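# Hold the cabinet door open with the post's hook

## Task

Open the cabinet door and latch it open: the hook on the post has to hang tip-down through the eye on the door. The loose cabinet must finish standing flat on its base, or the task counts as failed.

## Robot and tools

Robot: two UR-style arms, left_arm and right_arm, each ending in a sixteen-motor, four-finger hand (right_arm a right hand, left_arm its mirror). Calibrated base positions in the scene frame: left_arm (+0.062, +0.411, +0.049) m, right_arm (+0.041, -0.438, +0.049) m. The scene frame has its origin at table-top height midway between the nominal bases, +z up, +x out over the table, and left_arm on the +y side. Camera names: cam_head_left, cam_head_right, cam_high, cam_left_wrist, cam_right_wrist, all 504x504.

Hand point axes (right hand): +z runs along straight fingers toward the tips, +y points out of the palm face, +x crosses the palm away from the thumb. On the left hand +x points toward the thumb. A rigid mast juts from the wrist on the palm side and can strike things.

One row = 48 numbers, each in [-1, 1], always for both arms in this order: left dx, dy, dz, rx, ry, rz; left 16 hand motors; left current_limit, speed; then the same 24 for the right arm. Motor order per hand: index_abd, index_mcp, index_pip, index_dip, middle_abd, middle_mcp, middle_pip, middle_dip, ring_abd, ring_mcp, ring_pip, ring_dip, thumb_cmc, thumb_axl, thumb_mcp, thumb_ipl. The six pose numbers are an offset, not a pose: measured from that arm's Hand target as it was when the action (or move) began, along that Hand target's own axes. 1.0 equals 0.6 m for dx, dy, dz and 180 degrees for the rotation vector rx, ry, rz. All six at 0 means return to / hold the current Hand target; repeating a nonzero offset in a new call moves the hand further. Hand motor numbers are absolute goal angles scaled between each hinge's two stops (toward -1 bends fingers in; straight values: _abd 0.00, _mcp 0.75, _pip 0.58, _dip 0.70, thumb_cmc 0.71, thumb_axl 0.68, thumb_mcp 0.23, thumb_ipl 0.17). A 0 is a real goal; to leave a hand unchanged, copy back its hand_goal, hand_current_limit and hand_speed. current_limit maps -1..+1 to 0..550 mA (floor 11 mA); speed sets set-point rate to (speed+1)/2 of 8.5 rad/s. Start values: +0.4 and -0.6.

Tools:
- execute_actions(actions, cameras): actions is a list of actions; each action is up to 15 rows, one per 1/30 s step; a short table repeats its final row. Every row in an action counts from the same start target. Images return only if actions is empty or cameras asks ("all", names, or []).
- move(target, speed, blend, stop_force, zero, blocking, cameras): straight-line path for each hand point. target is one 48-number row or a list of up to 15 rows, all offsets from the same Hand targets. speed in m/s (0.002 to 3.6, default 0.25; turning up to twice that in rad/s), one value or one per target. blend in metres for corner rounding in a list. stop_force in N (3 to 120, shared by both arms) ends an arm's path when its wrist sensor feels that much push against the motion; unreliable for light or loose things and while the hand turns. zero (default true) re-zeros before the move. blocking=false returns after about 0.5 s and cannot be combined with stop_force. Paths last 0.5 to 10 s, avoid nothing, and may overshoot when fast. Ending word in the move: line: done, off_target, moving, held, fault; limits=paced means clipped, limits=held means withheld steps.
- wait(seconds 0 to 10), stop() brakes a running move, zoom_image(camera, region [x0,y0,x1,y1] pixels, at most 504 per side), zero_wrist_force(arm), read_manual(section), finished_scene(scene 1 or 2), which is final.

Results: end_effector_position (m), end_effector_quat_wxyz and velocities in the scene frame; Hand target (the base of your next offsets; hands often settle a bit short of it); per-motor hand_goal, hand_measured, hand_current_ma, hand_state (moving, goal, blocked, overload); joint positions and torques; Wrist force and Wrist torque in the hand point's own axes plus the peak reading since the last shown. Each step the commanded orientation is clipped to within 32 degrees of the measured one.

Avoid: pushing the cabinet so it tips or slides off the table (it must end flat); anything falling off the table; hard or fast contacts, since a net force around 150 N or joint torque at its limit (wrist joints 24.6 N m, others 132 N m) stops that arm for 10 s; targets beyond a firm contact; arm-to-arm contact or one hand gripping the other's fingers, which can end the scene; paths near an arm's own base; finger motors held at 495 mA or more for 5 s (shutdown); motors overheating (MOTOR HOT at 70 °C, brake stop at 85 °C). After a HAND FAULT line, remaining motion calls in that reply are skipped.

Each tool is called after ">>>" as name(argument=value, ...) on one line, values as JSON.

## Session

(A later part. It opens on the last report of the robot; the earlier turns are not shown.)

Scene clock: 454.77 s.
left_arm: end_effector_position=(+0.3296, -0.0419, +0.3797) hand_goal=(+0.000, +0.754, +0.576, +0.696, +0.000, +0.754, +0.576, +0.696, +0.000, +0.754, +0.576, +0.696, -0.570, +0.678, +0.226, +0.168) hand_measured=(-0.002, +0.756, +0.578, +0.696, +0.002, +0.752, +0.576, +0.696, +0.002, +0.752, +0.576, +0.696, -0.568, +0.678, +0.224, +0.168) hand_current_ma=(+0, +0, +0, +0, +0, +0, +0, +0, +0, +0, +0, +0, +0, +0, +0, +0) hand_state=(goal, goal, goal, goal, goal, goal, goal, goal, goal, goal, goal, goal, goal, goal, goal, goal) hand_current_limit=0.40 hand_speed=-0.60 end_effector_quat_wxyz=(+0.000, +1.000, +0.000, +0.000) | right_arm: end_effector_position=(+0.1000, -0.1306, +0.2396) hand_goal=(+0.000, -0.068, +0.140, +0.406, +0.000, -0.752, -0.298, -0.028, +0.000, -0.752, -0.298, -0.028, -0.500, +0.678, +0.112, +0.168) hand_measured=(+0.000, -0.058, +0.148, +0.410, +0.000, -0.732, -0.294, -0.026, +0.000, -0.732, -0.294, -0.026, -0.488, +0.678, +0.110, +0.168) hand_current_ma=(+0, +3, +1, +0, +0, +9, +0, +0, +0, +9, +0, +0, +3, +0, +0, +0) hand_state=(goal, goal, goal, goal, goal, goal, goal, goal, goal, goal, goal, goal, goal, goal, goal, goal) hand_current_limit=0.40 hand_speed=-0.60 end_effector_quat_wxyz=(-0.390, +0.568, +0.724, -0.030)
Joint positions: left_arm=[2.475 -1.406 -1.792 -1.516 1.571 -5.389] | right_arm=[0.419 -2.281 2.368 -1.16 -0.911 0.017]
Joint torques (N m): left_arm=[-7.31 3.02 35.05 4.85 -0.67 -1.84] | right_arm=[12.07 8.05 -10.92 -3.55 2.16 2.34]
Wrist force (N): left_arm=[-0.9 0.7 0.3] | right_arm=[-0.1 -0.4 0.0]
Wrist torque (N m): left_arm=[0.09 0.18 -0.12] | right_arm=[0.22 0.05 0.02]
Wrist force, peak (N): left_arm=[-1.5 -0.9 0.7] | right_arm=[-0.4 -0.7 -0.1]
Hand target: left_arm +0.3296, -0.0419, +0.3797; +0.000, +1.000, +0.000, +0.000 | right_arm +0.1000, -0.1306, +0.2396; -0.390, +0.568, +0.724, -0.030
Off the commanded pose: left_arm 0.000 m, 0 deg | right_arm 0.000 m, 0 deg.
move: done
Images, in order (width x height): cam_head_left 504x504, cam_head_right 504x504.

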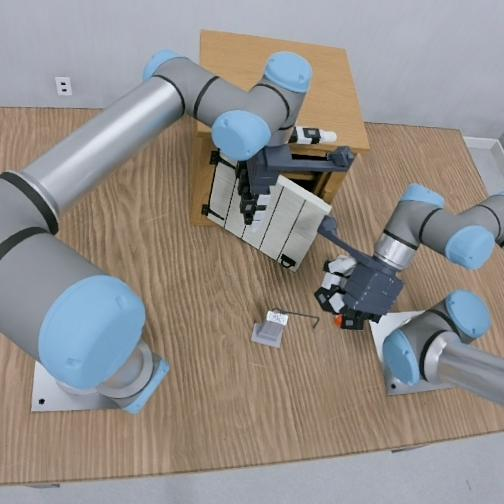

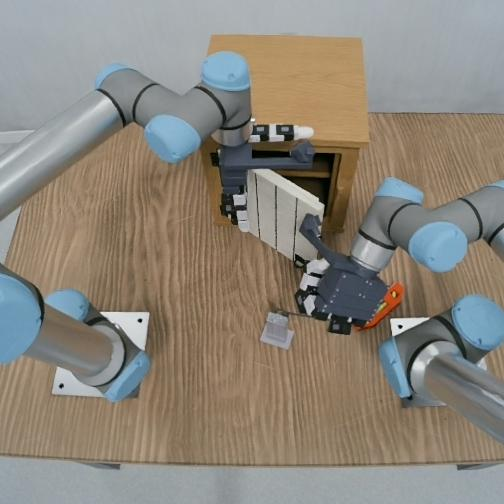

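>>> move(target=[[0,-0.17,-0.034,0,0,0, 0,0.754,0.576,0.696,0,0.754,0.576,0.696,0,0.754,0.576,0.696,-0.571,0.678,0.226,0.168,0.4,-0.6, 0,0,0,0,0,0, 0,-0.0685,0.139,0.406,0,-0.753,-0.299,-0.029,0,-0.753,-0.299,-0.029,-0.5,0.678,0.112,0.168,0.4,-0.6],[0.051,-0.403,-0.151,0.248,0.002,0.947, 0,0.754,0.576,0.696,0,0.754,0.576,0.696,0,0.754,0.576,0.696,-0.571,0.678,0.226,0.168,0.4,-0.6, 0,0,0,0,0,0, 0,-0.0685,0.139,0.406,0,-0.753,-0.299,-0.029,0,-0.753,-0.299,-0.029,-0.5,0.678,0.112,0.168,0.4,-0.6],[0,-0.27,-0.117,0.248,0.002,0.947, 0,0.754,0.576,0.696,0,0.754,0.576,0.696,0,0.754,0.576,0.696,-0.571,0.678,0.226,0.168,0.4,-0.6, 0,0,0,0,0,0, 0,-0.0685,0.139,0.406,0,-0.753,-0.299,-0.029,0,-0.753,-0.299,-0.029,-0.5,0.678,0.112,0.168,0.4,-0.6]], speed=0.4, blend=0.02, cameras=["all"])

Scene clock: 498.33 s.
left_arm: end_effector_position=(+0.3508, +0.1540, +0.4476) hand_goal=(+0.000, +0.754, +0.576, +0.696, +0.000, +0.754, +0.576, +0.696, +0.000, +0.754, +0.576, +0.696, -0.570, +0.678, +0.226, +0.168) hand_measured=(-0.168, +0.652, +0.516, +0.674, -0.002, +0.744, +0.570, +0.694, -0.002, +0.750, +0.576, +0.696, -0.568, +0.678, +0.224, +0.168) hand_current_ma=(-311, -169, -50, -7, +0, -2, +0, +0, +0, +0, +0, +0, +0, +0, +0, +0) hand_state=(blocked, blocked, blocked, blocked, goal, goal, goal, goal, goal, goal, goal, goal, goal, goal, goal, goal) hand_current_limit=0.40 hand_speed=-0.60 end_effector_quat_wxyz=(+0.219, -0.510, +0.832, +0.000) | right_arm: end_effector_position=(+0.1000, -0.1306, +0.2396) hand_goal=(+0.000, -0.068, +0.140, +0.406, +0.000, -0.752, -0.298, -0.028, +0.000, -0.752, -0.298, -0.028, -0.500, +0.678, +0.112, +0.168) hand_measured=(+0.000, -0.058, +0.148, +0.410, +0.000, -0.732, -0.294, -0.026, +0.000, -0.732, -0.294, -0.026, -0.488, +0.678, +0.110, +0.168) hand_current_ma=(+0, +3, +1, +0, +0, +9, +0, +0, +0, +9, +0, +0, +3, +0, +0, +0) hand_state=(goal, goal, goal, goal, goal, goal, goal, goal, goal, goal, goal, goal, goal, goal, goal, goal) hand_current_limit=0.40 hand_speed=-0.60 end_effector_quat_wxyz=(-0.390, +0.568, +0.724, -0.030)
Joint positions: left_arm=[2.605 -1.399 -1.665 -1.437 1.962 -3.176] | right_arm=[0.419 -2.281 2.368 -1.16 -0.911 0.017]
Joint torques (N m): left_arm=[8.08 -9.28 24.59 0.23 -1.73 -2.03] | right_arm=[10.94 8.33 -10.97 -3.5 2.18 2.19]
Wrist force (N): left_arm=[-5.5 7.0 -21.7] | right_arm=[-0.3 -0.3 0.1]
Wrist torque (N m): left_arm=[1.50 0.09 -0.51] | right_arm=[0.23 0.07 0.00]
Wrist force, peak (N): left_arm=[-37.7 3.4 16.8] | right_arm=[-0.3 -0.7 0.2]
Hand target: left_arm +0.3508, +0.1540, +0.4476; +0.219, -0.510, +0.832, +0.000 (not the last commanded pose) | right_arm +0.1000, -0.1306, +0.2396; -0.390, +0.568, +0.724, -0.030
Off the commanded pose: left_arm 0.040 m, 58 deg | right_arm 0.000 m, 0 deg.
move: held (left_arm; a check stopped the path); path passed 1 of 3 targets; limits=held
pose unreachable (left arm): on one or more control steps of this call, first in action 0 (counted from 0), this arm could not follow its commanded pose, so it was not sent that pose on those steps. It may still have moved: this result reports where it is.
cause: moving toward the commanded pose would bring two parts of the arm too close to each other (joints 4 (wrist 1) to 6 (wrist 3) lie between them).
camera_calibration:
cam_left_wrist: T_world_to_cam=[[0.840707, 0.338885, 0.422338, -0.56772], [-0.00231451, -0.777698, 0.628634, -0.213225], [0.541486, -0.529474, -0.653031, 0.308837], [0, 0, 0, 1]] pos_world=[0.309562, 0.190089, 0.575491]
cam_right_wrist: T_world_to_cam=[[0.573882, -0.435584, -0.693489, 0.0780169], [0.0409041, -0.830511, 0.555498, -0.294061], [-0.817916, -0.347157, -0.458798, 0.270567], [0, 0, 0, 1]] pos_world=[0.188557, -0.116309, 0.34159]

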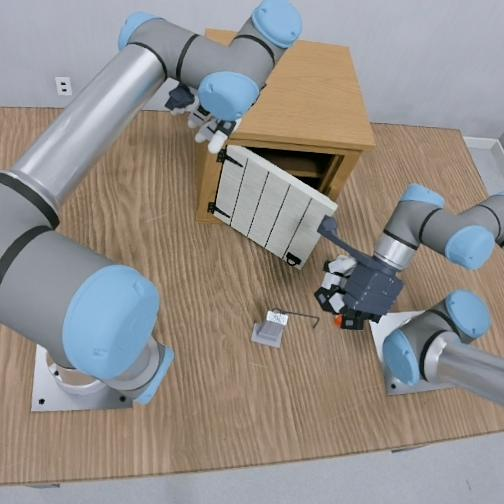

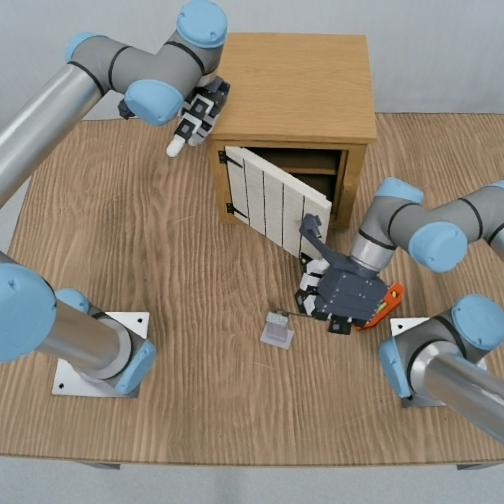

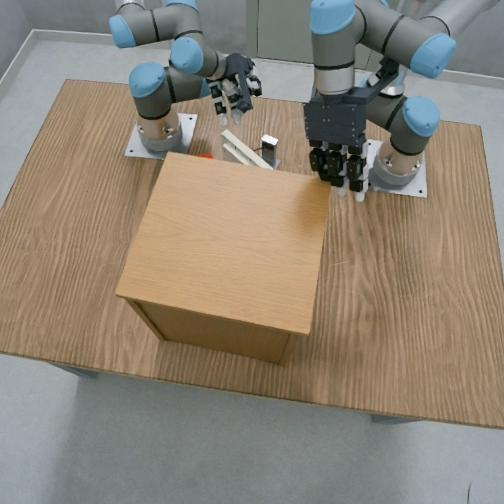

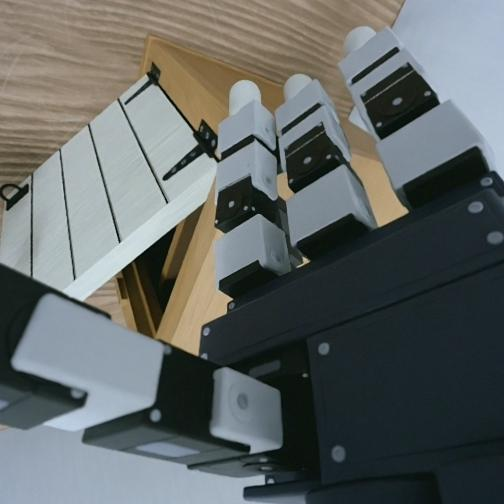

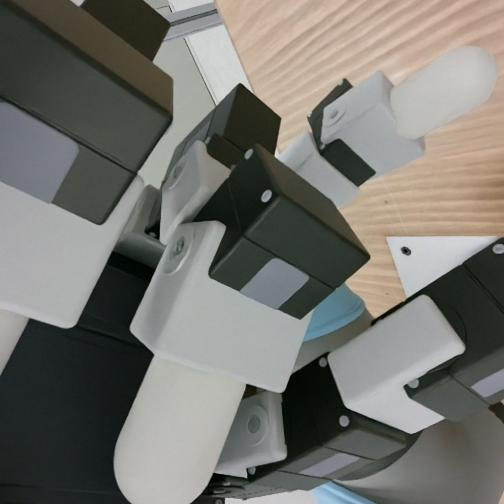

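>>> move(target=[-0.1185,0.081,-0.028,0,0,0, 0,0.754,0.576,0.696,0,0.754,0.576,0.696,0,0.754,0.576,0.696,-0.571,0.678,0.226,0.168,0.4,-0.6, 0,0,0,0,0,0, 0,-0.0685,0.139,0.406,0,-0.753,-0.299,-0.029,0,-0.753,-0.299,-0.029,-0.5,0.678,0.112,0.168,0.4,-0.6], speed=0.1, cameras=["all"])

>>> zoom_image(camera="cam_head_right", region=[200, 130, 380, 310])

>>> zoom_image(camera="cam_head_left", region=[230, 230, 350, 350])

Scene clock: 524.57 s.
left_arm: end_effector_position=(+0.3307, +0.2338, +0.4778) hand_goal=(+0.000, +0.754, +0.576, +0.696, +0.000, +0.754, +0.576, +0.696, +0.000, +0.754, +0.576, +0.696, -0.570, +0.678, +0.226, +0.168) hand_measured=(-0.002, +0.744, +0.572, +0.692, -0.002, +0.744, +0.572, +0.694, -0.002, +0.750, +0.576, +0.696, -0.568, +0.678, +0.224, +0.168) hand_current_ma=(+0, -1, +0, +0, +0, -2, +0, +0, +0, +0, +0, +0, +0, +0, +0, +0) hand_state=(goal, goal, goal, goal, goal, goal, goal, goal, goal, goal, goal, goal, goal, goal, goal, goal) hand_current_limit=0.40 hand_speed=-0.60 end_effector_quat_wxyz=(+0.219, -0.510, +0.832, +0.000) | right_arm: end_effector_position=(+0.1000, -0.1306, +0.2396) hand_goal=(+0.000, -0.068, +0.140, +0.406, +0.000, -0.752, -0.298, -0.028, +0.000, -0.752, -0.298, -0.028, -0.500, +0.678, +0.112, +0.168) hand_measured=(+0.000, -0.058, +0.148, +0.410, +0.000, -0.732, -0.294, -0.026, +0.000, -0.732, -0.294, -0.026, -0.488, +0.678, +0.110, +0.168) hand_current_ma=(+0, +3, +1, +0, +0, +9, +0, +0, +0, +9, +0, +0, +3, +0, +0, +0) hand_state=(goal, goal, goal, goal, goal, goal, goal, goal, goal, goal, goal, goal, goal, goal, goal, goal) hand_current_limit=0.40 hand_speed=-0.60 end_effector_quat_wxyz=(-0.390, +0.568, +0.724, -0.030)
Joint positions: left_arm=[2.771 -1.231 -1.723 -1.483 1.922 -3.004] | right_arm=[0.419 -2.281 2.368 -1.16 -0.911 0.017]
Joint torques (N m): left_arm=[5.09 24.1 13.08 0.79 -1.8 1.88] | right_arm=[11.37 8.97 -10.64 -3.47 2.13 2.22]
Wrist force (N): left_arm=[-1.2 -0.4 -0.4] | right_arm=[-0.3 -0.5 0.1]
Wrist torque (N m): left_arm=[0.00 0.17 -0.25] | right_arm=[0.22 0.07 -0.01]
Wrist force, peak (N): left_arm=[-5.6 6.5 -24.2] | right_arm=[-0.3 -0.6 0.0]
Hand target: left_arm +0.3307, +0.2339, +0.4779; +0.219, -0.510, +0.832, +0.000 | right_arm +0.1000, -0.1306, +0.2396; -0.390, +0.568, +0.724, -0.030
Off the commanded pose: left_arm 0.000 m, 0 deg | right_arm 0.000 m, 0 deg.
move: done
camera_calibration:
cam_left_wrist: T_world_to_cam=[[0.840666, 0.338965, 0.422355, -0.59064], [-0.00219474, -0.777755, 0.628563, -0.170172], [0.541549, -0.529339, -0.653089, 0.381674], [0, 0, 0, 1]] pos_world=[0.289462, 0.269888, 0.605691]
cam_right_wrist: T_world_to_cam=[[0.573882, -0.435584, -0.693489, 0.0780169], [0.0409041, -0.830511, 0.555498, -0.294061], [-0.817916, -0.347157, -0.458798, 0.270567], [0, 0, 0, 1]] pos_world=[0.188557, -0.116309, 0.34159]

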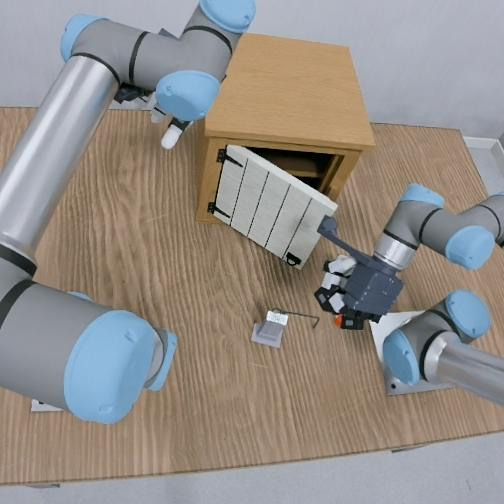

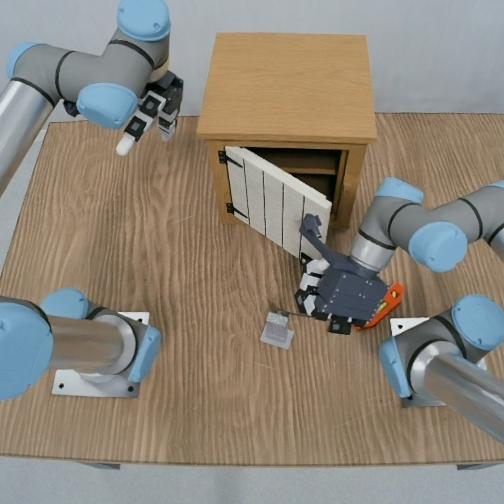

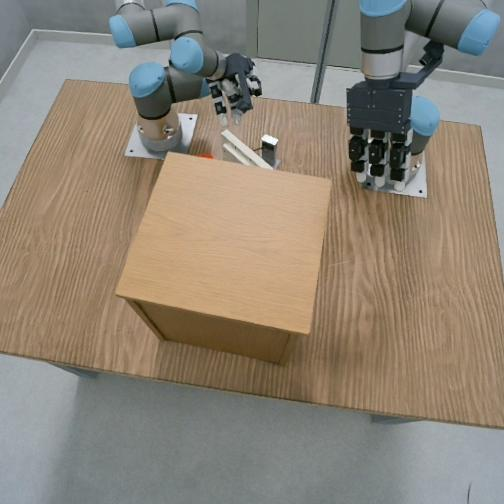

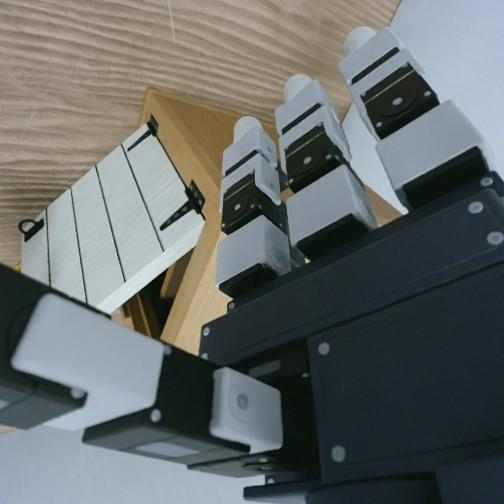

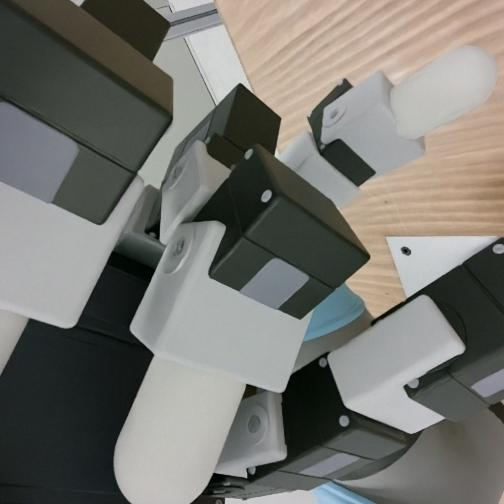

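Scaled by 2.800.

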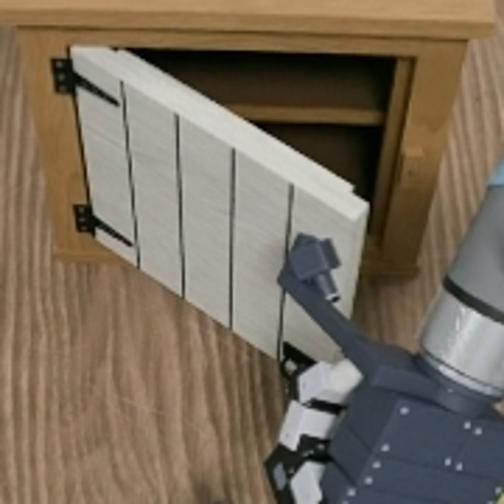

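Scaled by 4.200.

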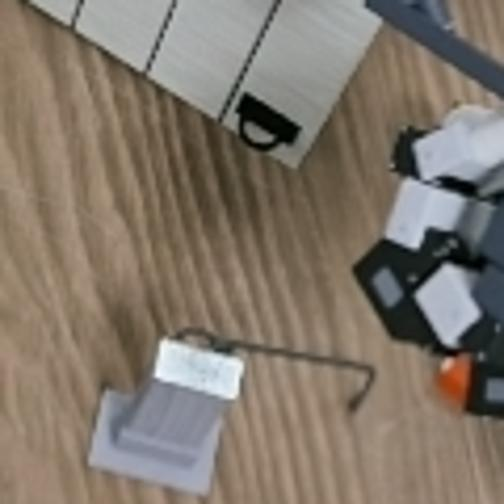

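>>> move(target=[0,0,0,0,0,0, 0,0.754,0.576,0.696,0,0.754,0.576,0.696,0,0.754,0.576,0.696,-0.571,0.678,0.226,0.168,0.4,-0.6, -0.1663,0.0792,0.2398,0,0,0, 0,-0.0685,0.139,0.406,0,-0.973,0.869,-0.899,0,-0.973,0.869,-0.899,-0.5,0.678,0.112,0.168,0.4,-0.6], speed=0.15, cameras=["cam_head_left","cam_head_right","cam_right_wrist"])

Scene clock: 564.57 s.
left_arm: end_effector_position=(+0.3307, +0.2339, +0.4779) hand_goal=(+0.000, +0.754, +0.576, +0.696, +0.000, +0.754, +0.576, +0.696, +0.000, +0.754, +0.576, +0.696, -0.570, +0.678, +0.226, +0.168) hand_measured=(-0.002, +0.744, +0.572, +0.692, -0.002, +0.744, +0.572, +0.694, -0.002, +0.750, +0.576, +0.696, -0.568, +0.678, +0.224, +0.168) hand_current_ma=(+0, -1, +0, +0, +0, -2, +0, +0, +0, +0, +0, +0, +0, +0, +0, +0) hand_state=(goal, goal, goal, goal, goal, goal, goal, goal, goal, goal, goal, goal, goal, goal, goal, goal) hand_current_limit=0.40 hand_speed=-0.60 end_effector_quat_wxyz=(+0.219, -0.510, +0.832, +0.000) | right_arm: end_effector_position=(+0.0569, -0.1409, +0.0637) hand_goal=(+0.000, -0.068, +0.140, +0.406, +0.000, -0.972, +0.870, -0.898, +0.000, -0.972, +0.870, -0.898, -0.500, +0.678, +0.112, +0.168) hand_measured=(+0.000, -0.058, +0.146, +0.410, +0.000, -0.950, +0.870, -0.896, +0.000, -0.950, +0.870, -0.896, -0.488, +0.678, +0.110, +0.168) hand_current_ma=(+0, +3, +1, +0, +0, +11, +0, +0, +0, +11, +0, +0, +3, +0, +0, +0) hand_state=(goal, goal, goal, goal, goal, blocked, goal, goal, goal, blocked, goal, goal, goal, goal, goal, goal) hand_current_limit=0.40 hand_speed=-0.60 end_effector_quat_wxyz=(-0.390, +0.568, +0.724, -0.030)
Joint positions: left_arm=[2.771 -1.231 -1.724 -1.483 1.922 -3.004] | right_arm=[0.472 -2.129 2.825 -1.807 -0.887 0.077]
Joint torques (N m): left_arm=[5.66 24.5 12.55 0.91 -1.56 1.71] | right_arm=[12.33 16.6 -5.84 -4.04 2.32 2.42]
Wrist force (N): left_arm=[-1.2 -0.4 -0.4] | right_arm=[0.0 -0.4 0.0]
Wrist torque (N m): left_arm=[0.00 0.17 -0.25] | right_arm=[0.28 0.03 0.02]
Wrist force, peak (N): left_arm=[-1.5 -0.6 -0.2] | right_arm=[0.4 -0.7 -0.9]
Hand target: left_arm +0.3307, +0.2339, +0.4779; +0.219, -0.510, +0.832, +0.000 | right_arm +0.0569, -0.1408, +0.0637; -0.390, +0.568, +0.724, -0.030
Off the commanded pose: left_arm 0.000 m, 0 deg | right_arm 0.000 m, 0 deg.
move: done
camera_calibration:
cam_right_wrist: T_world_to_cam=[[0.573847, -0.435598, -0.693509, -0.0236557], [0.0408368, -0.830541, 0.555459, -0.203123], [-0.817944, -0.347069, -0.458815, 0.150972], [0, 0, 0, 1]] pos_world=[0.145357, -0.126609, 0.16569]
Images, in order (width x height): cam_head_left 504x504, cam_head_right 504x504, cam_right_wrist 504x504.

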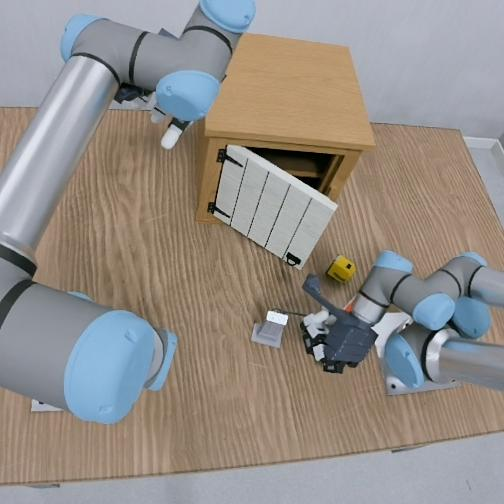

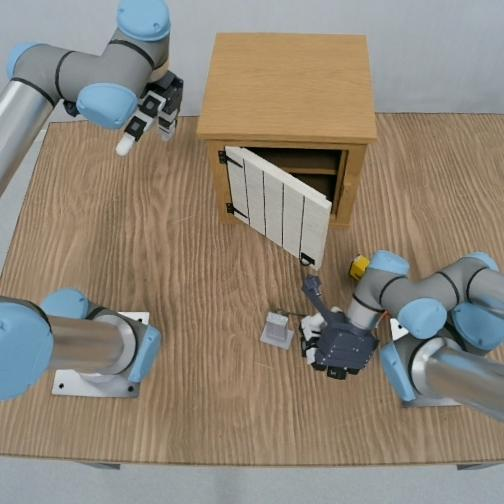

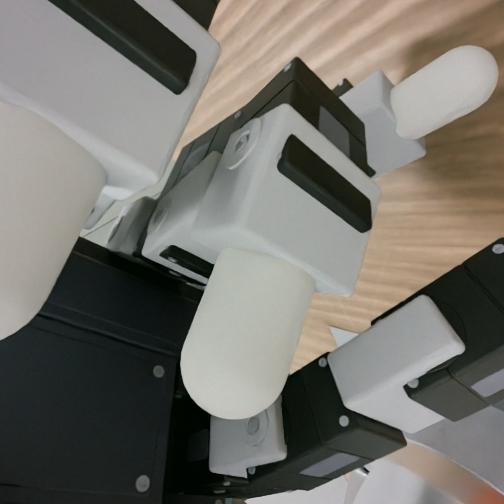

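>>> move(target=[0,0,0,0,0,0, 0,0.754,0.576,0.696,0,0.754,0.576,0.696,0,0.754,0.576,0.696,-0.571,0.678,0.226,0.168,0.4,-0.6, 0,0.063,-0.0228,0,0,0, 0,-0.0685,0.139,0.406,0,-0.973,0.869,-0.899,0,-0.973,0.869,-0.899,-0.5,0.678,0.112,0.168,0.4,-0.6], speed=0.06, stop_force=5, cameras=["cam_head_left","cam_head_right","cam_right_wrist"])

>>> zoom_image(camera="cam_head_left", region=[250, 270, 350, 370])

>>> zoom_image(camera="cam_right_wrist", region=[304, 0, 504, 200])

Scene clock: 574.87 s.
left_arm: end_effector_position=(+0.3307, +0.2339, +0.4779) hand_goal=(+0.000, +0.754, +0.576, +0.696, +0.000, +0.754, +0.576, +0.696, +0.000, +0.754, +0.576, +0.696, -0.570, +0.678, +0.226, +0.168) hand_measured=(-0.002, +0.744, +0.572, +0.692, -0.002, +0.744, +0.572, +0.694, -0.002, +0.750, +0.576, +0.696, -0.568, +0.678, +0.224, +0.168) hand_current_ma=(+0, -1, +0, +0, +0, -2, +0, +0, +0, +0, +0, +0, +0, +0, +0, +0) hand_state=(goal, goal, goal, goal, goal, goal, goal, goal, goal, goal, goal, goal, goal, goal, goal, goal) hand_current_limit=0.40 hand_speed=-0.60 end_effector_quat_wxyz=(+0.219, -0.510, +0.832, +0.000) | right_arm: end_effector_position=(+0.0953, -0.1330, +0.0548) hand_goal=(+0.000, -0.068, +0.140, +0.406, +0.000, -0.972, +0.870, -0.898, +0.000, -0.972, +0.870, -0.898, -0.500, +0.678, +0.112, +0.168) hand_measured=(+0.000, -0.058, +0.146, +0.410, +0.000, -0.950, +0.870, -0.896, +0.000, -0.950, +0.870, -0.896, -0.488, +0.678, +0.110, +0.168) hand_current_ma=(+0, +3, +1, +0, +0, +11, +0, +0, +0, +11, +0, +0, +3, +0, +0, +0) hand_state=(goal, goal, goal, goal, goal, blocked, goal, goal, goal, blocked, goal, goal, goal, goal, goal, goal) hand_current_limit=0.40 hand_speed=-0.60 end_effector_quat_wxyz=(-0.390, +0.568, +0.724, -0.030)
Joint positions: left_arm=[2.771 -1.231 -1.724 -1.483 1.922 -3.004] | right_arm=[0.418 -1.936 2.782 -1.918 -0.912 0.016]
Joint torques (N m): left_arm=[5.9 24.32 13.3 1.34 -1.61 1.48] | right_arm=[10.79 10.02 -30.18 -3.7 2.07 2.29]
Wrist force (N): left_arm=[-1.3 -0.4 -0.2] | right_arm=[-0.3 -0.3 0.1]
Wrist torque (N m): left_arm=[-0.01 0.18 -0.26] | right_arm=[0.28 0.08 0.13]
Wrist force, peak (N): left_arm=[-1.4 -0.6 -0.4] | right_arm=[0.0 -0.7 0.5]
Hand target: left_arm +0.3307, +0.2339, +0.4779; +0.219, -0.510, +0.832, +0.000 | right_arm +0.0953, -0.1330, +0.0548; -0.390, +0.568, +0.724, -0.030
Off the commanded pose: left_arm 0.000 m, 0 deg | right_arm 0.000 m, 0 deg.
move: done
camera_calibration:
cam_right_wrist: T_world_to_cam=[[0.573884, -0.435619, -0.693465, -0.0484387], [0.0408794, -0.830493, 0.555527, -0.1932], [-0.817916, -0.347156, -0.458798, 0.181022], [0, 0, 0, 1]] pos_world=[0.183757, -0.118709, 0.15679]
Images, in order (width x height): cam_head_left 504x504, cam_head_right 504x504, cam_right_wrist 504x504.

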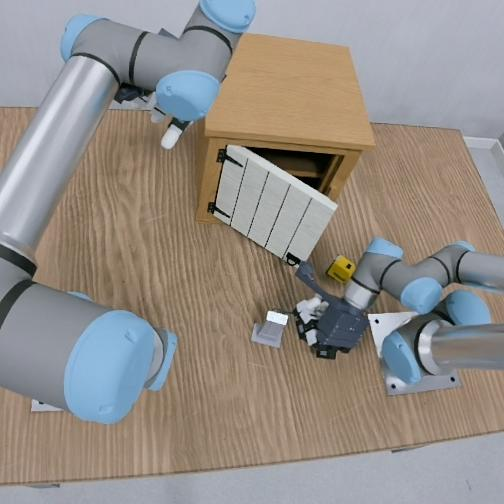

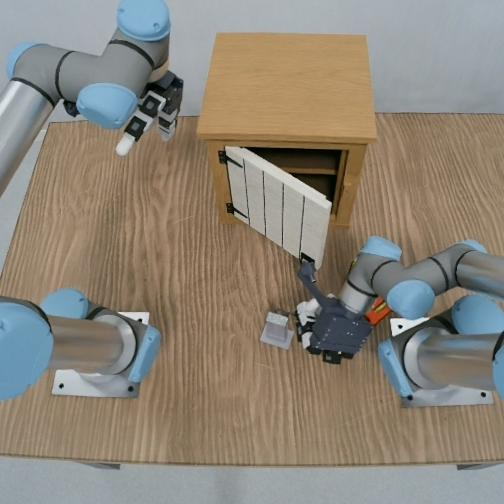

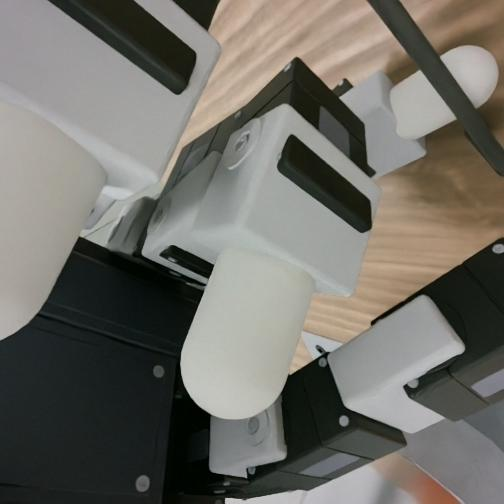

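Scaled by 5.040.

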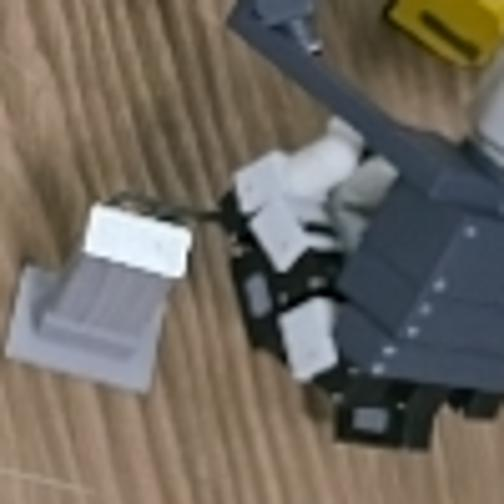

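Scaled by 2.520.

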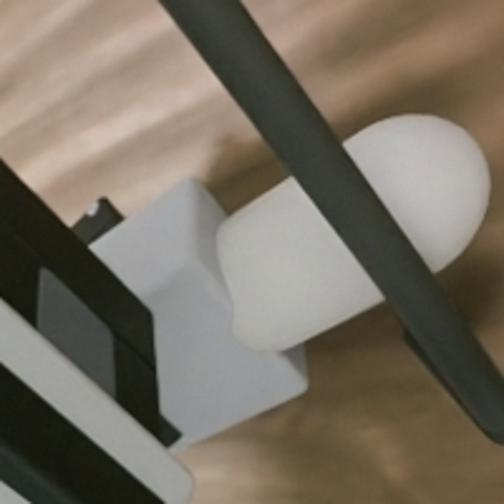

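>>> move(target=[[0,0,0,0,0,0, 0,0.754,0.576,0.696,0,0.754,0.576,0.696,0,0.754,0.576,0.696,-0.571,0.678,0.226,0.168,0.4,-0.6, 0,0.0167,-0.006,0,0,0, 0,-0.0685,0.139,0.406,0,-0.973,0.869,-0.899,0,-0.973,0.869,-0.899,-0.5,0.678,0.112,0.168,0.1,-0.85],[0,0,0,0,0,0, 0,0.754,0.576,0.696,0,0.754,0.576,0.696,0,0.754,0.576,0.696,-0.571,0.678,0.226,0.168,0.4,-0.6, 0,0.0167,-0.006,0,0,0, 0,-0.0685,0.139,0.406,0,-0.973,0.869,-0.899,0,-0.973,0.869,-0.899,-0.5,0.678,-0.43,0.168,0.1,-0.85]], speed=0.05, cameras=["cam_head_left","cam_head_right","cam_right_wrist"])

>>> zoom_image(camera="cam_right_wrist", region=[304, 0, 504, 200])

Scene clock: 592.07 s.
left_arm: end_effector_position=(+0.3307, +0.2339, +0.4779) hand_goal=(+0.000, +0.754, +0.576, +0.696, +0.000, +0.754, +0.576, +0.696, +0.000, +0.754, +0.576, +0.696, -0.570, +0.678, +0.226, +0.168) hand_measured=(-0.002, +0.744, +0.572, +0.692, -0.002, +0.744, +0.572, +0.694, -0.002, +0.750, +0.576, +0.696, -0.568, +0.678, +0.224, +0.168) hand_current_ma=(+0, -1, +0, +0, +0, -2, +0, +0, +0, +0, +0, +0, +0, +0, +0, +0) hand_state=(goal, goal, goal, goal, goal, goal, goal, goal, goal, goal, goal, goal, goal, goal, goal, goal) hand_current_limit=0.40 hand_speed=-0.60 end_effector_quat_wxyz=(+0.219, -0.510, +0.832, +0.000) | right_arm: end_effector_position=(+0.1055, -0.1309, +0.0524) hand_goal=(+0.000, -0.068, +0.140, +0.406, +0.000, -0.972, +0.870, -0.898, +0.000, -0.972, +0.870, -0.898, -0.500, +0.678, -0.430, +0.168) hand_measured=(+0.000, -0.044, +0.150, +0.410, +0.000, -0.950, +0.870, -0.896, +0.000, -0.950, +0.870, -0.896, -0.490, +0.680, -0.396, +0.174) hand_current_ma=(+0, +13, +2, +0, +0, +11, +0, +0, +0, +11, +0, +0, +3, +0, +38, +1) hand_state=(goal, blocked, goal, goal, goal, blocked, goal, goal, goal, blocked, goal, goal, goal, goal, blocked, goal) hand_current_limit=0.10 hand_speed=-0.85 end_effector_quat_wxyz=(-0.390, +0.568, +0.724, -0.030)
Joint positions: left_arm=[2.771 -1.231 -1.724 -1.483 1.922 -3.004] | right_arm=[0.406 -1.889 2.768 -1.943 -0.917 0.003]
Joint torques (N m): left_arm=[4.47 23.02 13.2 1.84 -1.61 1.69] | right_arm=[-13.37 7.98 -29.03 -3.4 -0.69 -1.96]
Wrist force (N): left_arm=[-1.3 -0.6 -0.4] | right_arm=[0.0 -0.1 0.1]
Wrist torque (N m): left_arm=[-0.04 0.19 -0.25] | right_arm=[0.27 0.04 0.14]
Wrist force, peak (N): left_arm=[-1.4 -0.6 -0.4] | right_arm=[0.1 -0.3 0.6]
Hand target: left_arm +0.3307, +0.2339, +0.4779; +0.219, -0.510, +0.832, +0.000 | right_arm +0.1055, -0.1309, +0.0524; -0.390, +0.568, +0.724, -0.030
Off the commanded pose: left_arm 0.000 m, 0 deg | right_arm 0.000 m, 0 deg.
move: done
camera_calibration:
cam_right_wrist: T_world_to_cam=[[0.573882, -0.435584, -0.693489, -0.0550338], [0.0409041, -0.830511, 0.555498, -0.190542], [-0.817916, -0.347157, -0.458798, 0.188992], [0, 0, 0, 1]] pos_world=[0.193957, -0.116609, 0.15439]
Images, in order (width x height): cam_head_left 504x504, cam_head_right 504x504, cam_right_wrist 504x504.

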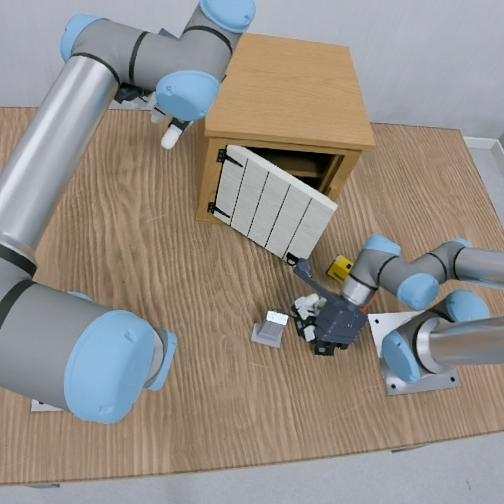

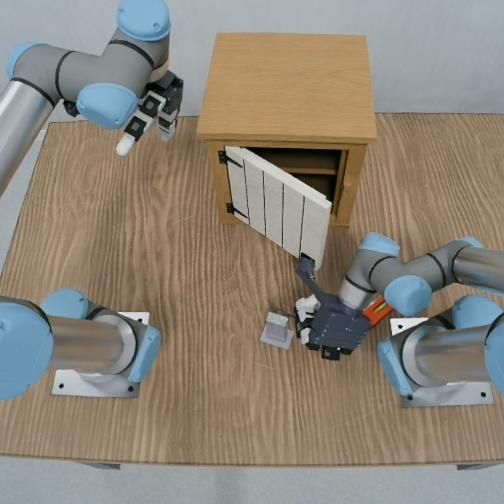

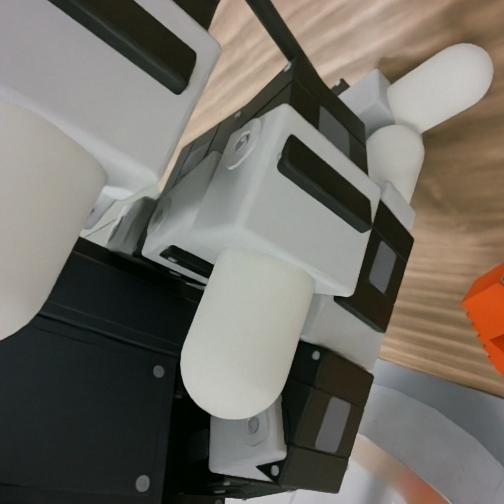

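Scaled by 2.520.

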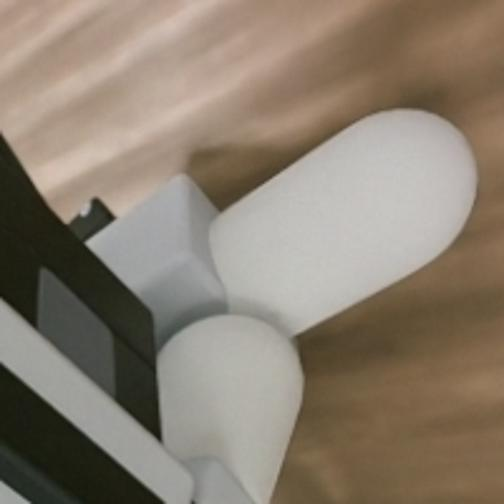

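>>> move(target=[[0,0,0,0,0,0, 0,0.754,0.576,0.696,0,0.754,0.576,0.696,0,0.754,0.576,0.696,-0.571,0.678,0.226,0.168,0.4,-0.6, 0,0,0,0,0,0, 0,-0.0685,0.139,0.406,0,-0.973,0.869,-0.899,0,-0.973,0.869,-0.899,-0.5,0.678,0.255,-0.628,0.1,-0.7],[0,0,0,0,0,0, 0,0.754,0.576,0.696,0,0.754,0.576,0.696,0,0.754,0.576,0.696,-0.571,0.678,0.226,0.168,0.4,-0.6, 0,-0.0217,0.006,0,0,0, 0,-0.0685,0.139,0.406,0,-0.973,0.869,-0.899,0,-0.973,0.869,-0.899,-0.5,0.678,0.255,-0.628,0.1,-0.7]], speed=0.05, cameras=["cam_head_left","cam_right_wrist"])

>>> zoom_image(camera="cam_right_wrist", region=[304, 0, 504, 200])

Scene clock: 619.17 s.
left_arm: end_effector_position=(+0.3307, +0.2339, +0.4779) hand_goal=(+0.000, +0.754, +0.576, +0.696, +0.000, +0.754, +0.576, +0.696, +0.000, +0.754, +0.576, +0.696, -0.570, +0.678, +0.226, +0.168) hand_measured=(-0.002, +0.744, +0.572, +0.692, -0.002, +0.744, +0.572, +0.694, -0.002, +0.750, +0.576, +0.696, -0.568, +0.678, +0.224, +0.168) hand_current_ma=(+0, -1, +0, +0, +0, -2, +0, +0, +0, +0, +0, +0, +0, +0, +0, +0) hand_state=(goal, goal, goal, goal, goal, goal, goal, goal, goal, goal, goal, goal, goal, goal, goal, goal) hand_current_limit=0.40 hand_speed=-0.60 end_effector_quat_wxyz=(+0.219, -0.510, +0.832, +0.000) | right_arm: end_effector_position=(+0.0929, -0.1341, +0.0562) hand_goal=(+0.000, -0.068, +0.140, +0.406, +0.000, -0.972, +0.870, -0.898, +0.000, -0.972, +0.870, -0.898, -0.500, +0.678, +0.256, -0.628) hand_measured=(+0.000, -0.056, +0.148, +0.410, +0.000, -0.950, +0.870, -0.896, +0.000, -0.950, +0.870, -0.896, -0.490, +0.680, +0.250, -0.626) hand_current_ma=(+0, +4, +2, +0, +0, +11, +0, +0, +0, +11, +0, +0, +3, +0, -2, +0) hand_state=(goal, goal, goal, goal, goal, blocked, goal, goal, goal, blocked, goal, goal, goal, goal, goal, goal) hand_current_limit=0.10 hand_speed=-0.70 end_effector_quat_wxyz=(-0.390, +0.568, +0.724, -0.030)
Joint positions: left_arm=[2.771 -1.231 -1.724 -1.483 1.922 -3.004] | right_arm=[0.418 -1.955 2.784 -1.901 -0.912 0.016]
Joint torques (N m): left_arm=[4.53 24.45 11.65 2.24 -1.83 1.77] | right_arm=[8.74 -6.06 -3.18 0.46 2.29 1.79]
Wrist force (N): left_arm=[-1.4 -0.5 -0.2] | right_arm=[0.0 -0.2 0.0]
Wrist torque (N m): left_arm=[-0.03 0.20 -0.26] | right_arm=[0.29 0.04 0.04]
Wrist force, peak (N): left_arm=[-1.3 -0.6 -0.5] | right_arm=[-0.2 -0.4 0.5]
Hand target: left_arm +0.3307, +0.2339, +0.4779; +0.219, -0.510, +0.832, +0.000 | right_arm +0.0929, -0.1341, +0.0562; -0.390, +0.568, +0.724, -0.030
Off the commanded pose: left_arm 0.000 m, 0 deg | right_arm 0.000 m, 0 deg.
move: done
camera_calibration:
cam_right_wrist: T_world_to_cam=[[0.57383, -0.435701, -0.693458, -0.0465707], [0.040884, -0.830444, 0.5556, -0.194799], [-0.817953, -0.347171, -0.45872, 0.179312], [0, 0, 0, 1]] pos_world=[0.181357, -0.119809, 0.15819]
Images, in order (width x height): cam_head_left 504x504, cam_right_wrist 504x504.

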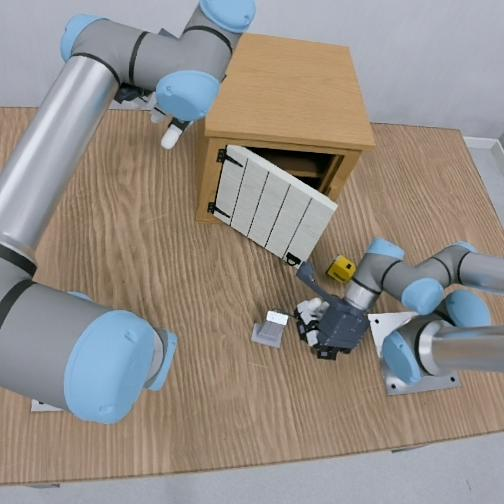

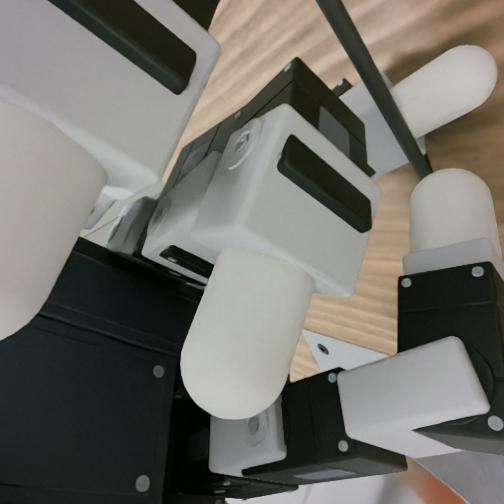

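Scaled by 2.520.

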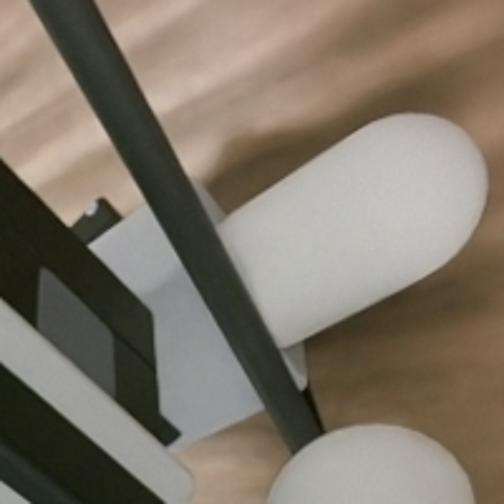

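>>> move(target=[[0,0,0,0,0,0, 0,0.754,0.576,0.696,0,0.754,0.576,0.696,0,0.754,0.576,0.696,-0.571,0.678,0.226,0.168,0.4,-0.6, 0,-0.0083,0.0028,0,0,0, 0,-0.0685,0.139,0.406,0,-0.973,0.869,-0.899,0,-0.973,0.869,-0.899,-0.5,0.678,0.255,-0.628,0.1,-0.85],[0,0,0,0,0,0, 0,0.754,0.576,0.696,0,0.754,0.576,0.696,0,0.754,0.576,0.696,-0.571,0.678,0.226,0.168,0.4,-0.6, 0,-0.0083,0.0028,0,0,0, 0,-0.0685,0.139,0.406,0,-0.973,0.869,-0.899,0,-0.973,0.869,-0.899,-0.5,0.678,-0.18,-0.157,0.1,-0.85]], speed=0.05, cameras=["cam_head_left","cam_right_wrist"])

>>> zoom_image(camera="cam_right_wrist", region=[304, 0, 504, 200])

Scene clock: 631.60 s.
left_arm: end_effector_position=(+0.3307, +0.2339, +0.4779) hand_goal=(+0.000, +0.754, +0.576, +0.696, +0.000, +0.754, +0.576, +0.696, +0.000, +0.754, +0.576, +0.696, -0.570, +0.678, +0.226, +0.168) hand_measured=(-0.002, +0.744, +0.572, +0.692, -0.002, +0.744, +0.572, +0.694, -0.002, +0.750, +0.576, +0.696, -0.568, +0.678, +0.224, +0.168) hand_current_ma=(+0, -1, +0, +0, +0, -2, +0, +0, +0, +0, +0, +0, +0, +0, +0, +0) hand_state=(goal, goal, goal, goal, goal, goal, goal, goal, goal, goal, goal, goal, goal, goal, goal, goal) hand_current_limit=0.40 hand_speed=-0.60 end_effector_quat_wxyz=(+0.219, -0.510, +0.832, +0.000) | right_arm: end_effector_position=(+0.0879, -0.1351, +0.0575) hand_goal=(+0.000, -0.068, +0.140, +0.406, +0.000, -0.972, +0.870, -0.898, +0.000, -0.972, +0.870, -0.898, -0.500, +0.678, -0.180, -0.156) hand_measured=(-0.002, -0.042, +0.158, +0.410, +0.000, -0.950, +0.870, -0.896, +0.000, -0.950, +0.870, -0.896, -0.490, +0.680, -0.176, -0.162) hand_current_ma=(+0, +14, +6, +1, +0, +11, +0, +0, +0, +11, +0, +0, +2, +0, +1, -2) hand_state=(goal, blocked, goal, goal, goal, blocked, goal, goal, goal, blocked, goal, goal, goal, goal, goal, goal) hand_current_limit=0.10 hand_speed=-0.85 end_effector_quat_wxyz=(-0.390, +0.568, +0.724, -0.030)
Joint positions: left_arm=[2.771 -1.231 -1.724 -1.483 1.922 -3.004] | right_arm=[0.424 -1.98 2.79 -1.887 -0.909 0.022]
Joint torques (N m): left_arm=[3.55 23.95 11.97 2.89 -1.68 1.91] | right_arm=[11.02 -4.8 -4.67 0.31 2.03 2.21]
Wrist force (N): left_arm=[-1.1 -0.3 -0.1] | right_arm=[0.1 -0.2 0.1]
Wrist torque (N m): left_arm=[-0.01 0.17 -0.25] | right_arm=[0.26 0.03 0.04]
Wrist force, peak (N): left_arm=[-1.4 -0.6 -0.1] | right_arm=[0.5 -0.4 -0.8]
Hand target: left_arm +0.3307, +0.2339, +0.4779; +0.219, -0.510, +0.832, +0.000 | right_arm +0.0879, -0.1351, +0.0575; -0.390, +0.568, +0.724, -0.030
Off the commanded pose: left_arm 0.000 m, 0 deg | right_arm 0.000 m, 0 deg.
move: done
camera_calibration:
cam_right_wrist: T_world_to_cam=[[0.573882, -0.435584, -0.693489, -0.0432697], [0.0409041, -0.830511, 0.555498, -0.196226], [-0.817916, -0.347157, -0.458798, 0.175444], [0, 0, 0, 1]] pos_world=[0.176357, -0.120909, 0.15949]
Images, in order (width x height): cam_head_left 504x504, cam_right_wrist 504x504.

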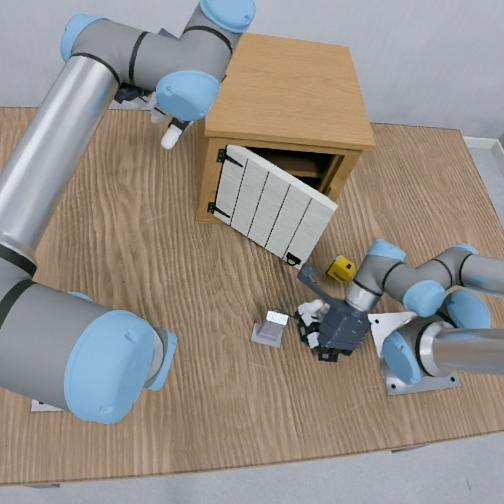

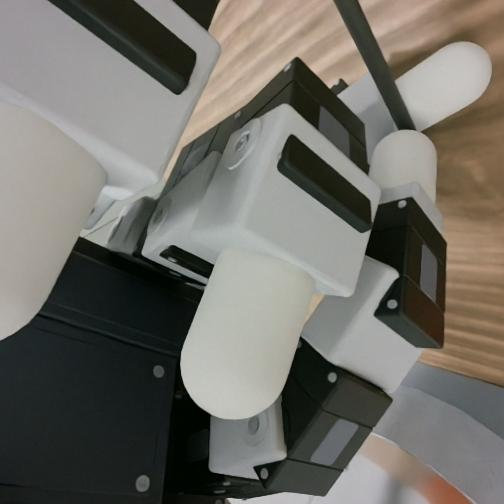

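Scaled by 2.520.

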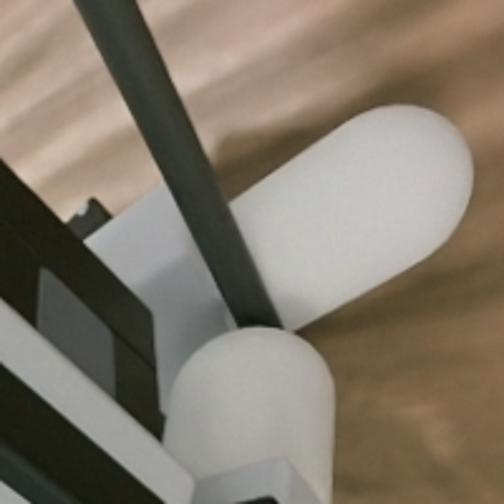

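>>> move(target=[0,0,0,0,0,0, 0,0.754,0.576,0.696,0,0.754,0.576,0.696,0,0.754,0.576,0.696,-0.571,0.678,0.226,0.168,0.4,-0.6, 0,0,0,0,0,0, 0,-0.11,0.139,0.406,0,-0.973,0.869,-0.899,0,-0.973,0.869,-0.899,-0.5,0.678,-0.28,-0.157,0.1,-0.85], speed=0.05, cameras=["cam_right_wrist"])

>>> zoom_image(camera="cam_right_wrist", region=[304, 0, 504, 200])

Scene clock: 637.70 s.
left_arm: end_effector_position=(+0.3307, +0.2339, +0.4779) hand_goal=(+0.000, +0.754, +0.576, +0.696, +0.000, +0.754, +0.576, +0.696, +0.000, +0.754, +0.576, +0.696, -0.570, +0.678, +0.226, +0.168) hand_measured=(-0.002, +0.744, +0.572, +0.692, -0.002, +0.744, +0.572, +0.694, -0.002, +0.750, +0.576, +0.696, -0.568, +0.678, +0.224, +0.168) hand_current_ma=(+0, -1, +0, +0, +0, -2, +0, +0, +0, +0, +0, +0, +0, +0, +0, +0) hand_state=(goal, goal, goal, goal, goal, goal, goal, goal, goal, goal, goal, goal, goal, goal, goal, goal) hand_current_limit=0.40 hand_speed=-0.60 end_effector_quat_wxyz=(+0.219, -0.510, +0.832, +0.000) | right_arm: end_effector_position=(+0.0879, -0.1351, +0.0575) hand_goal=(+0.000, -0.110, +0.140, +0.406, +0.000, -0.972, +0.870, -0.898, +0.000, -0.972, +0.870, -0.898, -0.500, +0.678, -0.280, -0.156) hand_measured=(-0.002, -0.068, +0.158, +0.410, +0.000, -0.950, +0.870, -0.896, +0.000, -0.950, +0.870, -0.896, -0.490, +0.680, -0.252, -0.152) hand_current_ma=(+0, +37, +6, +1, +0, +11, +0, +0, +0, +11, +0, +0, +2, +0, +24, +1) hand_state=(goal, blocked, goal, goal, goal, blocked, goal, goal, goal, blocked, goal, goal, goal, goal, blocked, goal) hand_current_limit=0.10 hand_speed=-0.85 end_effector_quat_wxyz=(-0.390, +0.568, +0.724, -0.030)
Joint positions: left_arm=[2.771 -1.231 -1.724 -1.483 1.922 -3.004] | right_arm=[0.424 -1.98 2.79 -1.887 -0.909 0.022]
Joint torques (N m): left_arm=[4.17 24.03 12.64 3.03 -1.83 1.78] | right_arm=[11.06 -2.06 -4.6 0.33 0.27 1.89]
Wrist force (N): left_arm=[-1.3 -0.3 -0.3] | right_arm=[0.0 0.0 0.1]
Wrist torque (N m): left_arm=[0.01 0.19 -0.27] | right_arm=[0.30 0.02 0.05]
Wrist force, peak (N): left_arm=[-1.4 -0.5 -0.3] | right_arm=[0.6 -0.6 -0.8]
Hand target: left_arm +0.3307, +0.2339, +0.4779; +0.219, -0.510, +0.832, +0.000 | right_arm +0.0879, -0.1351, +0.0575; -0.390, +0.568, +0.724, -0.030
Off the commanded pose: left_arm 0.000 m, 0 deg | right_arm 0.000 m, 0 deg.
move: done
camera_calibration:
cam_right_wrist: T_world_to_cam=[[0.573826, -0.435608, -0.69352, -0.0432576], [0.0409492, -0.830492, 0.555523, -0.196236], [-0.817953, -0.347173, -0.45872, 0.175436], [0, 0, 0, 1]] pos_world=[0.176357, -0.120909, 0.15949]
Images, in order (width x height): cam_right_wrist 504x504.

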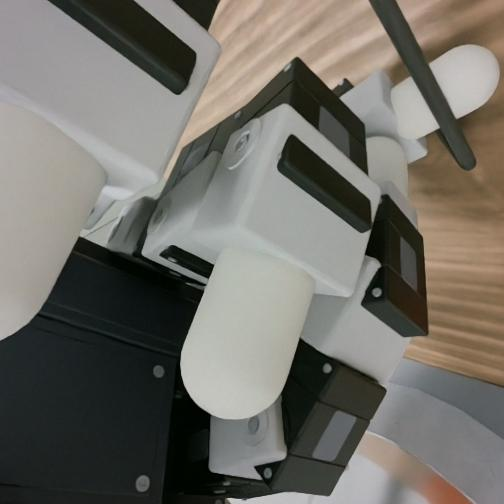

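Scaled by 2.520.

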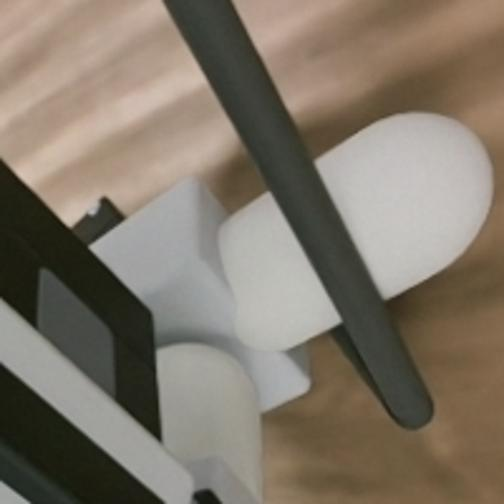

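>>> move(target=[[0,0,0,0,0,0, 0,0.754,0.576,0.696,0,0.754,0.576,0.696,0,0.754,0.576,0.696,-0.571,0.678,0.226,0.168,0.4,-0.6, 0,0,0,0,0,0, 0,-0.0685,0.139,0.406,0,-0.973,0.869,-0.899,0,-0.973,0.869,-0.899,-0.5,0.678,0.255,-0.628,0.1,-0.7],[0,0,0,0,0,0, 0,0.754,0.576,0.696,0,0.754,0.576,0.696,0,0.754,0.576,0.696,-0.571,0.678,0.226,0.168,0.4,-0.6, 0,0.013,-0.005,0,0,0, 0,-0.0685,0.139,0.406,0,-0.973,0.869,-0.899,0,-0.973,0.869,-0.899,-0.5,0.678,-0.099,-0.2205,0.1,-0.85],[0,0,0,0,0,0, 0,0.754,0.576,0.696,0,0.754,0.576,0.696,0,0.754,0.576,0.696,-0.571,0.678,0.226,0.168,0.4,-0.6, 0,0.013,-0.005,0,0,0, 0,-0.135,0.139,0.406,0,-0.973,0.869,-0.899,0,-0.973,0.869,-0.899,-0.5,0.678,-0.099,-0.2205,0.1,-0.85]], speed=0.05, cameras=["cam_right_wrist"])

>>> zoom_image(camera="cam_right_wrist", region=[304, 0, 504, 200])

Scene clock: 667.07 s.
left_arm: end_effector_position=(+0.3307, +0.2339, +0.4779) hand_goal=(+0.000, +0.754, +0.576, +0.696, +0.000, +0.754, +0.576, +0.696, +0.000, +0.754, +0.576, +0.696, -0.570, +0.678, +0.226, +0.168) hand_measured=(-0.002, +0.744, +0.572, +0.692, -0.002, +0.744, +0.572, +0.694, -0.002, +0.750, +0.576, +0.696, -0.568, +0.678, +0.224, +0.168) hand_current_ma=(+0, -1, +0, +0, +0, -2, +0, +0, +0, +0, +0, +0, +0, +0, +0, +0) hand_state=(goal, goal, goal, goal, goal, goal, goal, goal, goal, goal, goal, goal, goal, goal, goal, goal) hand_current_limit=0.40 hand_speed=-0.60 end_effector_quat_wxyz=(+0.219, -0.510, +0.832, +0.000) | right_arm: end_effector_position=(+0.0959, -0.1336, +0.0558) hand_goal=(+0.000, -0.134, +0.140, +0.406, +0.000, -0.972, +0.870, -0.898, +0.000, -0.972, +0.870, -0.898, -0.500, +0.678, -0.098, -0.220) hand_measured=(+0.000, -0.076, +0.154, +0.410, +0.000, -0.950, +0.870, -0.896, +0.000, -0.950, +0.870, -0.896, -0.490, +0.680, -0.094, -0.220) hand_current_ma=(+0, +70, +5, +0, +0, +11, +0, +0, +0, +11, +0, +0, +2, +0, +0, +0) hand_state=(goal, blocked, goal, goal, goal, blocked, goal, goal, goal, blocked, goal, goal, goal, goal, goal, goal) hand_current_limit=0.10 hand_speed=-0.85 end_effector_quat_wxyz=(-0.390, +0.568, +0.724, -0.030)
Joint positions: left_arm=[2.771 -1.231 -1.724 -1.483 1.922 -3.004] | right_arm=[0.413 -1.943 2.78 -1.906 -0.914 0.011]
Joint torques (N m): left_arm=[3.76 24.85 12.25 3.79 -1.99 1.61] | right_arm=[-12.86 9.64 -30.77 -3.67 -0.86 -2.1]
Wrist force (N): left_arm=[-1.0 -0.5 -0.3] | right_arm=[-0.2 -0.1 0.1]
Wrist torque (N m): left_arm=[-0.02 0.14 -0.22] | right_arm=[0.30 0.04 0.16]
Wrist force, peak (N): left_arm=[-1.3 -0.7 -0.2] | right_arm=[-0.4 -0.1 0.4]
Hand target: left_arm +0.3307, +0.2339, +0.4779; +0.219, -0.510, +0.832, +0.000 | right_arm +0.0959, -0.1336, +0.0558; -0.390, +0.568, +0.724, -0.030
Off the commanded pose: left_arm 0.000 m, 0 deg | right_arm 0.000 m, 0 deg.
move: done
camera_calibration:
cam_right_wrist: T_world_to_cam=[[0.573882, -0.435584, -0.693489, -0.0484002], [0.0409041, -0.830511, 0.555498, -0.194284], [-0.817916, -0.347157, -0.458798, 0.181845], [0, 0, 0, 1]] pos_world=[0.184457, -0.119309, 0.15779]
Images, in order (width x height): cam_right_wrist 504x504.

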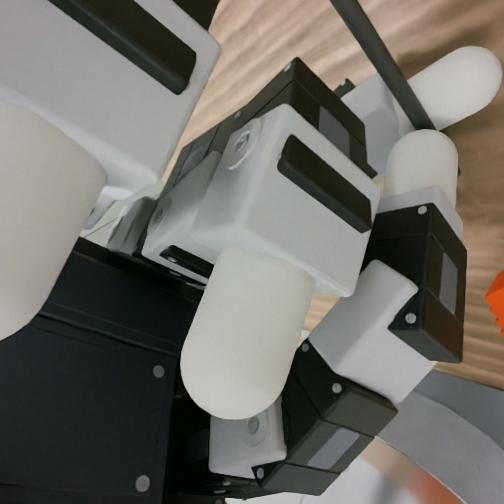

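Scaled by 2.520.

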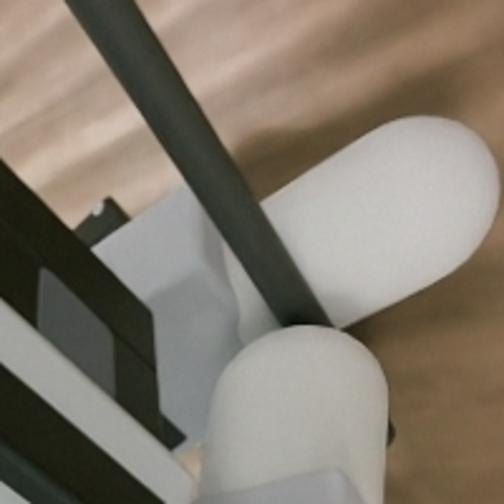

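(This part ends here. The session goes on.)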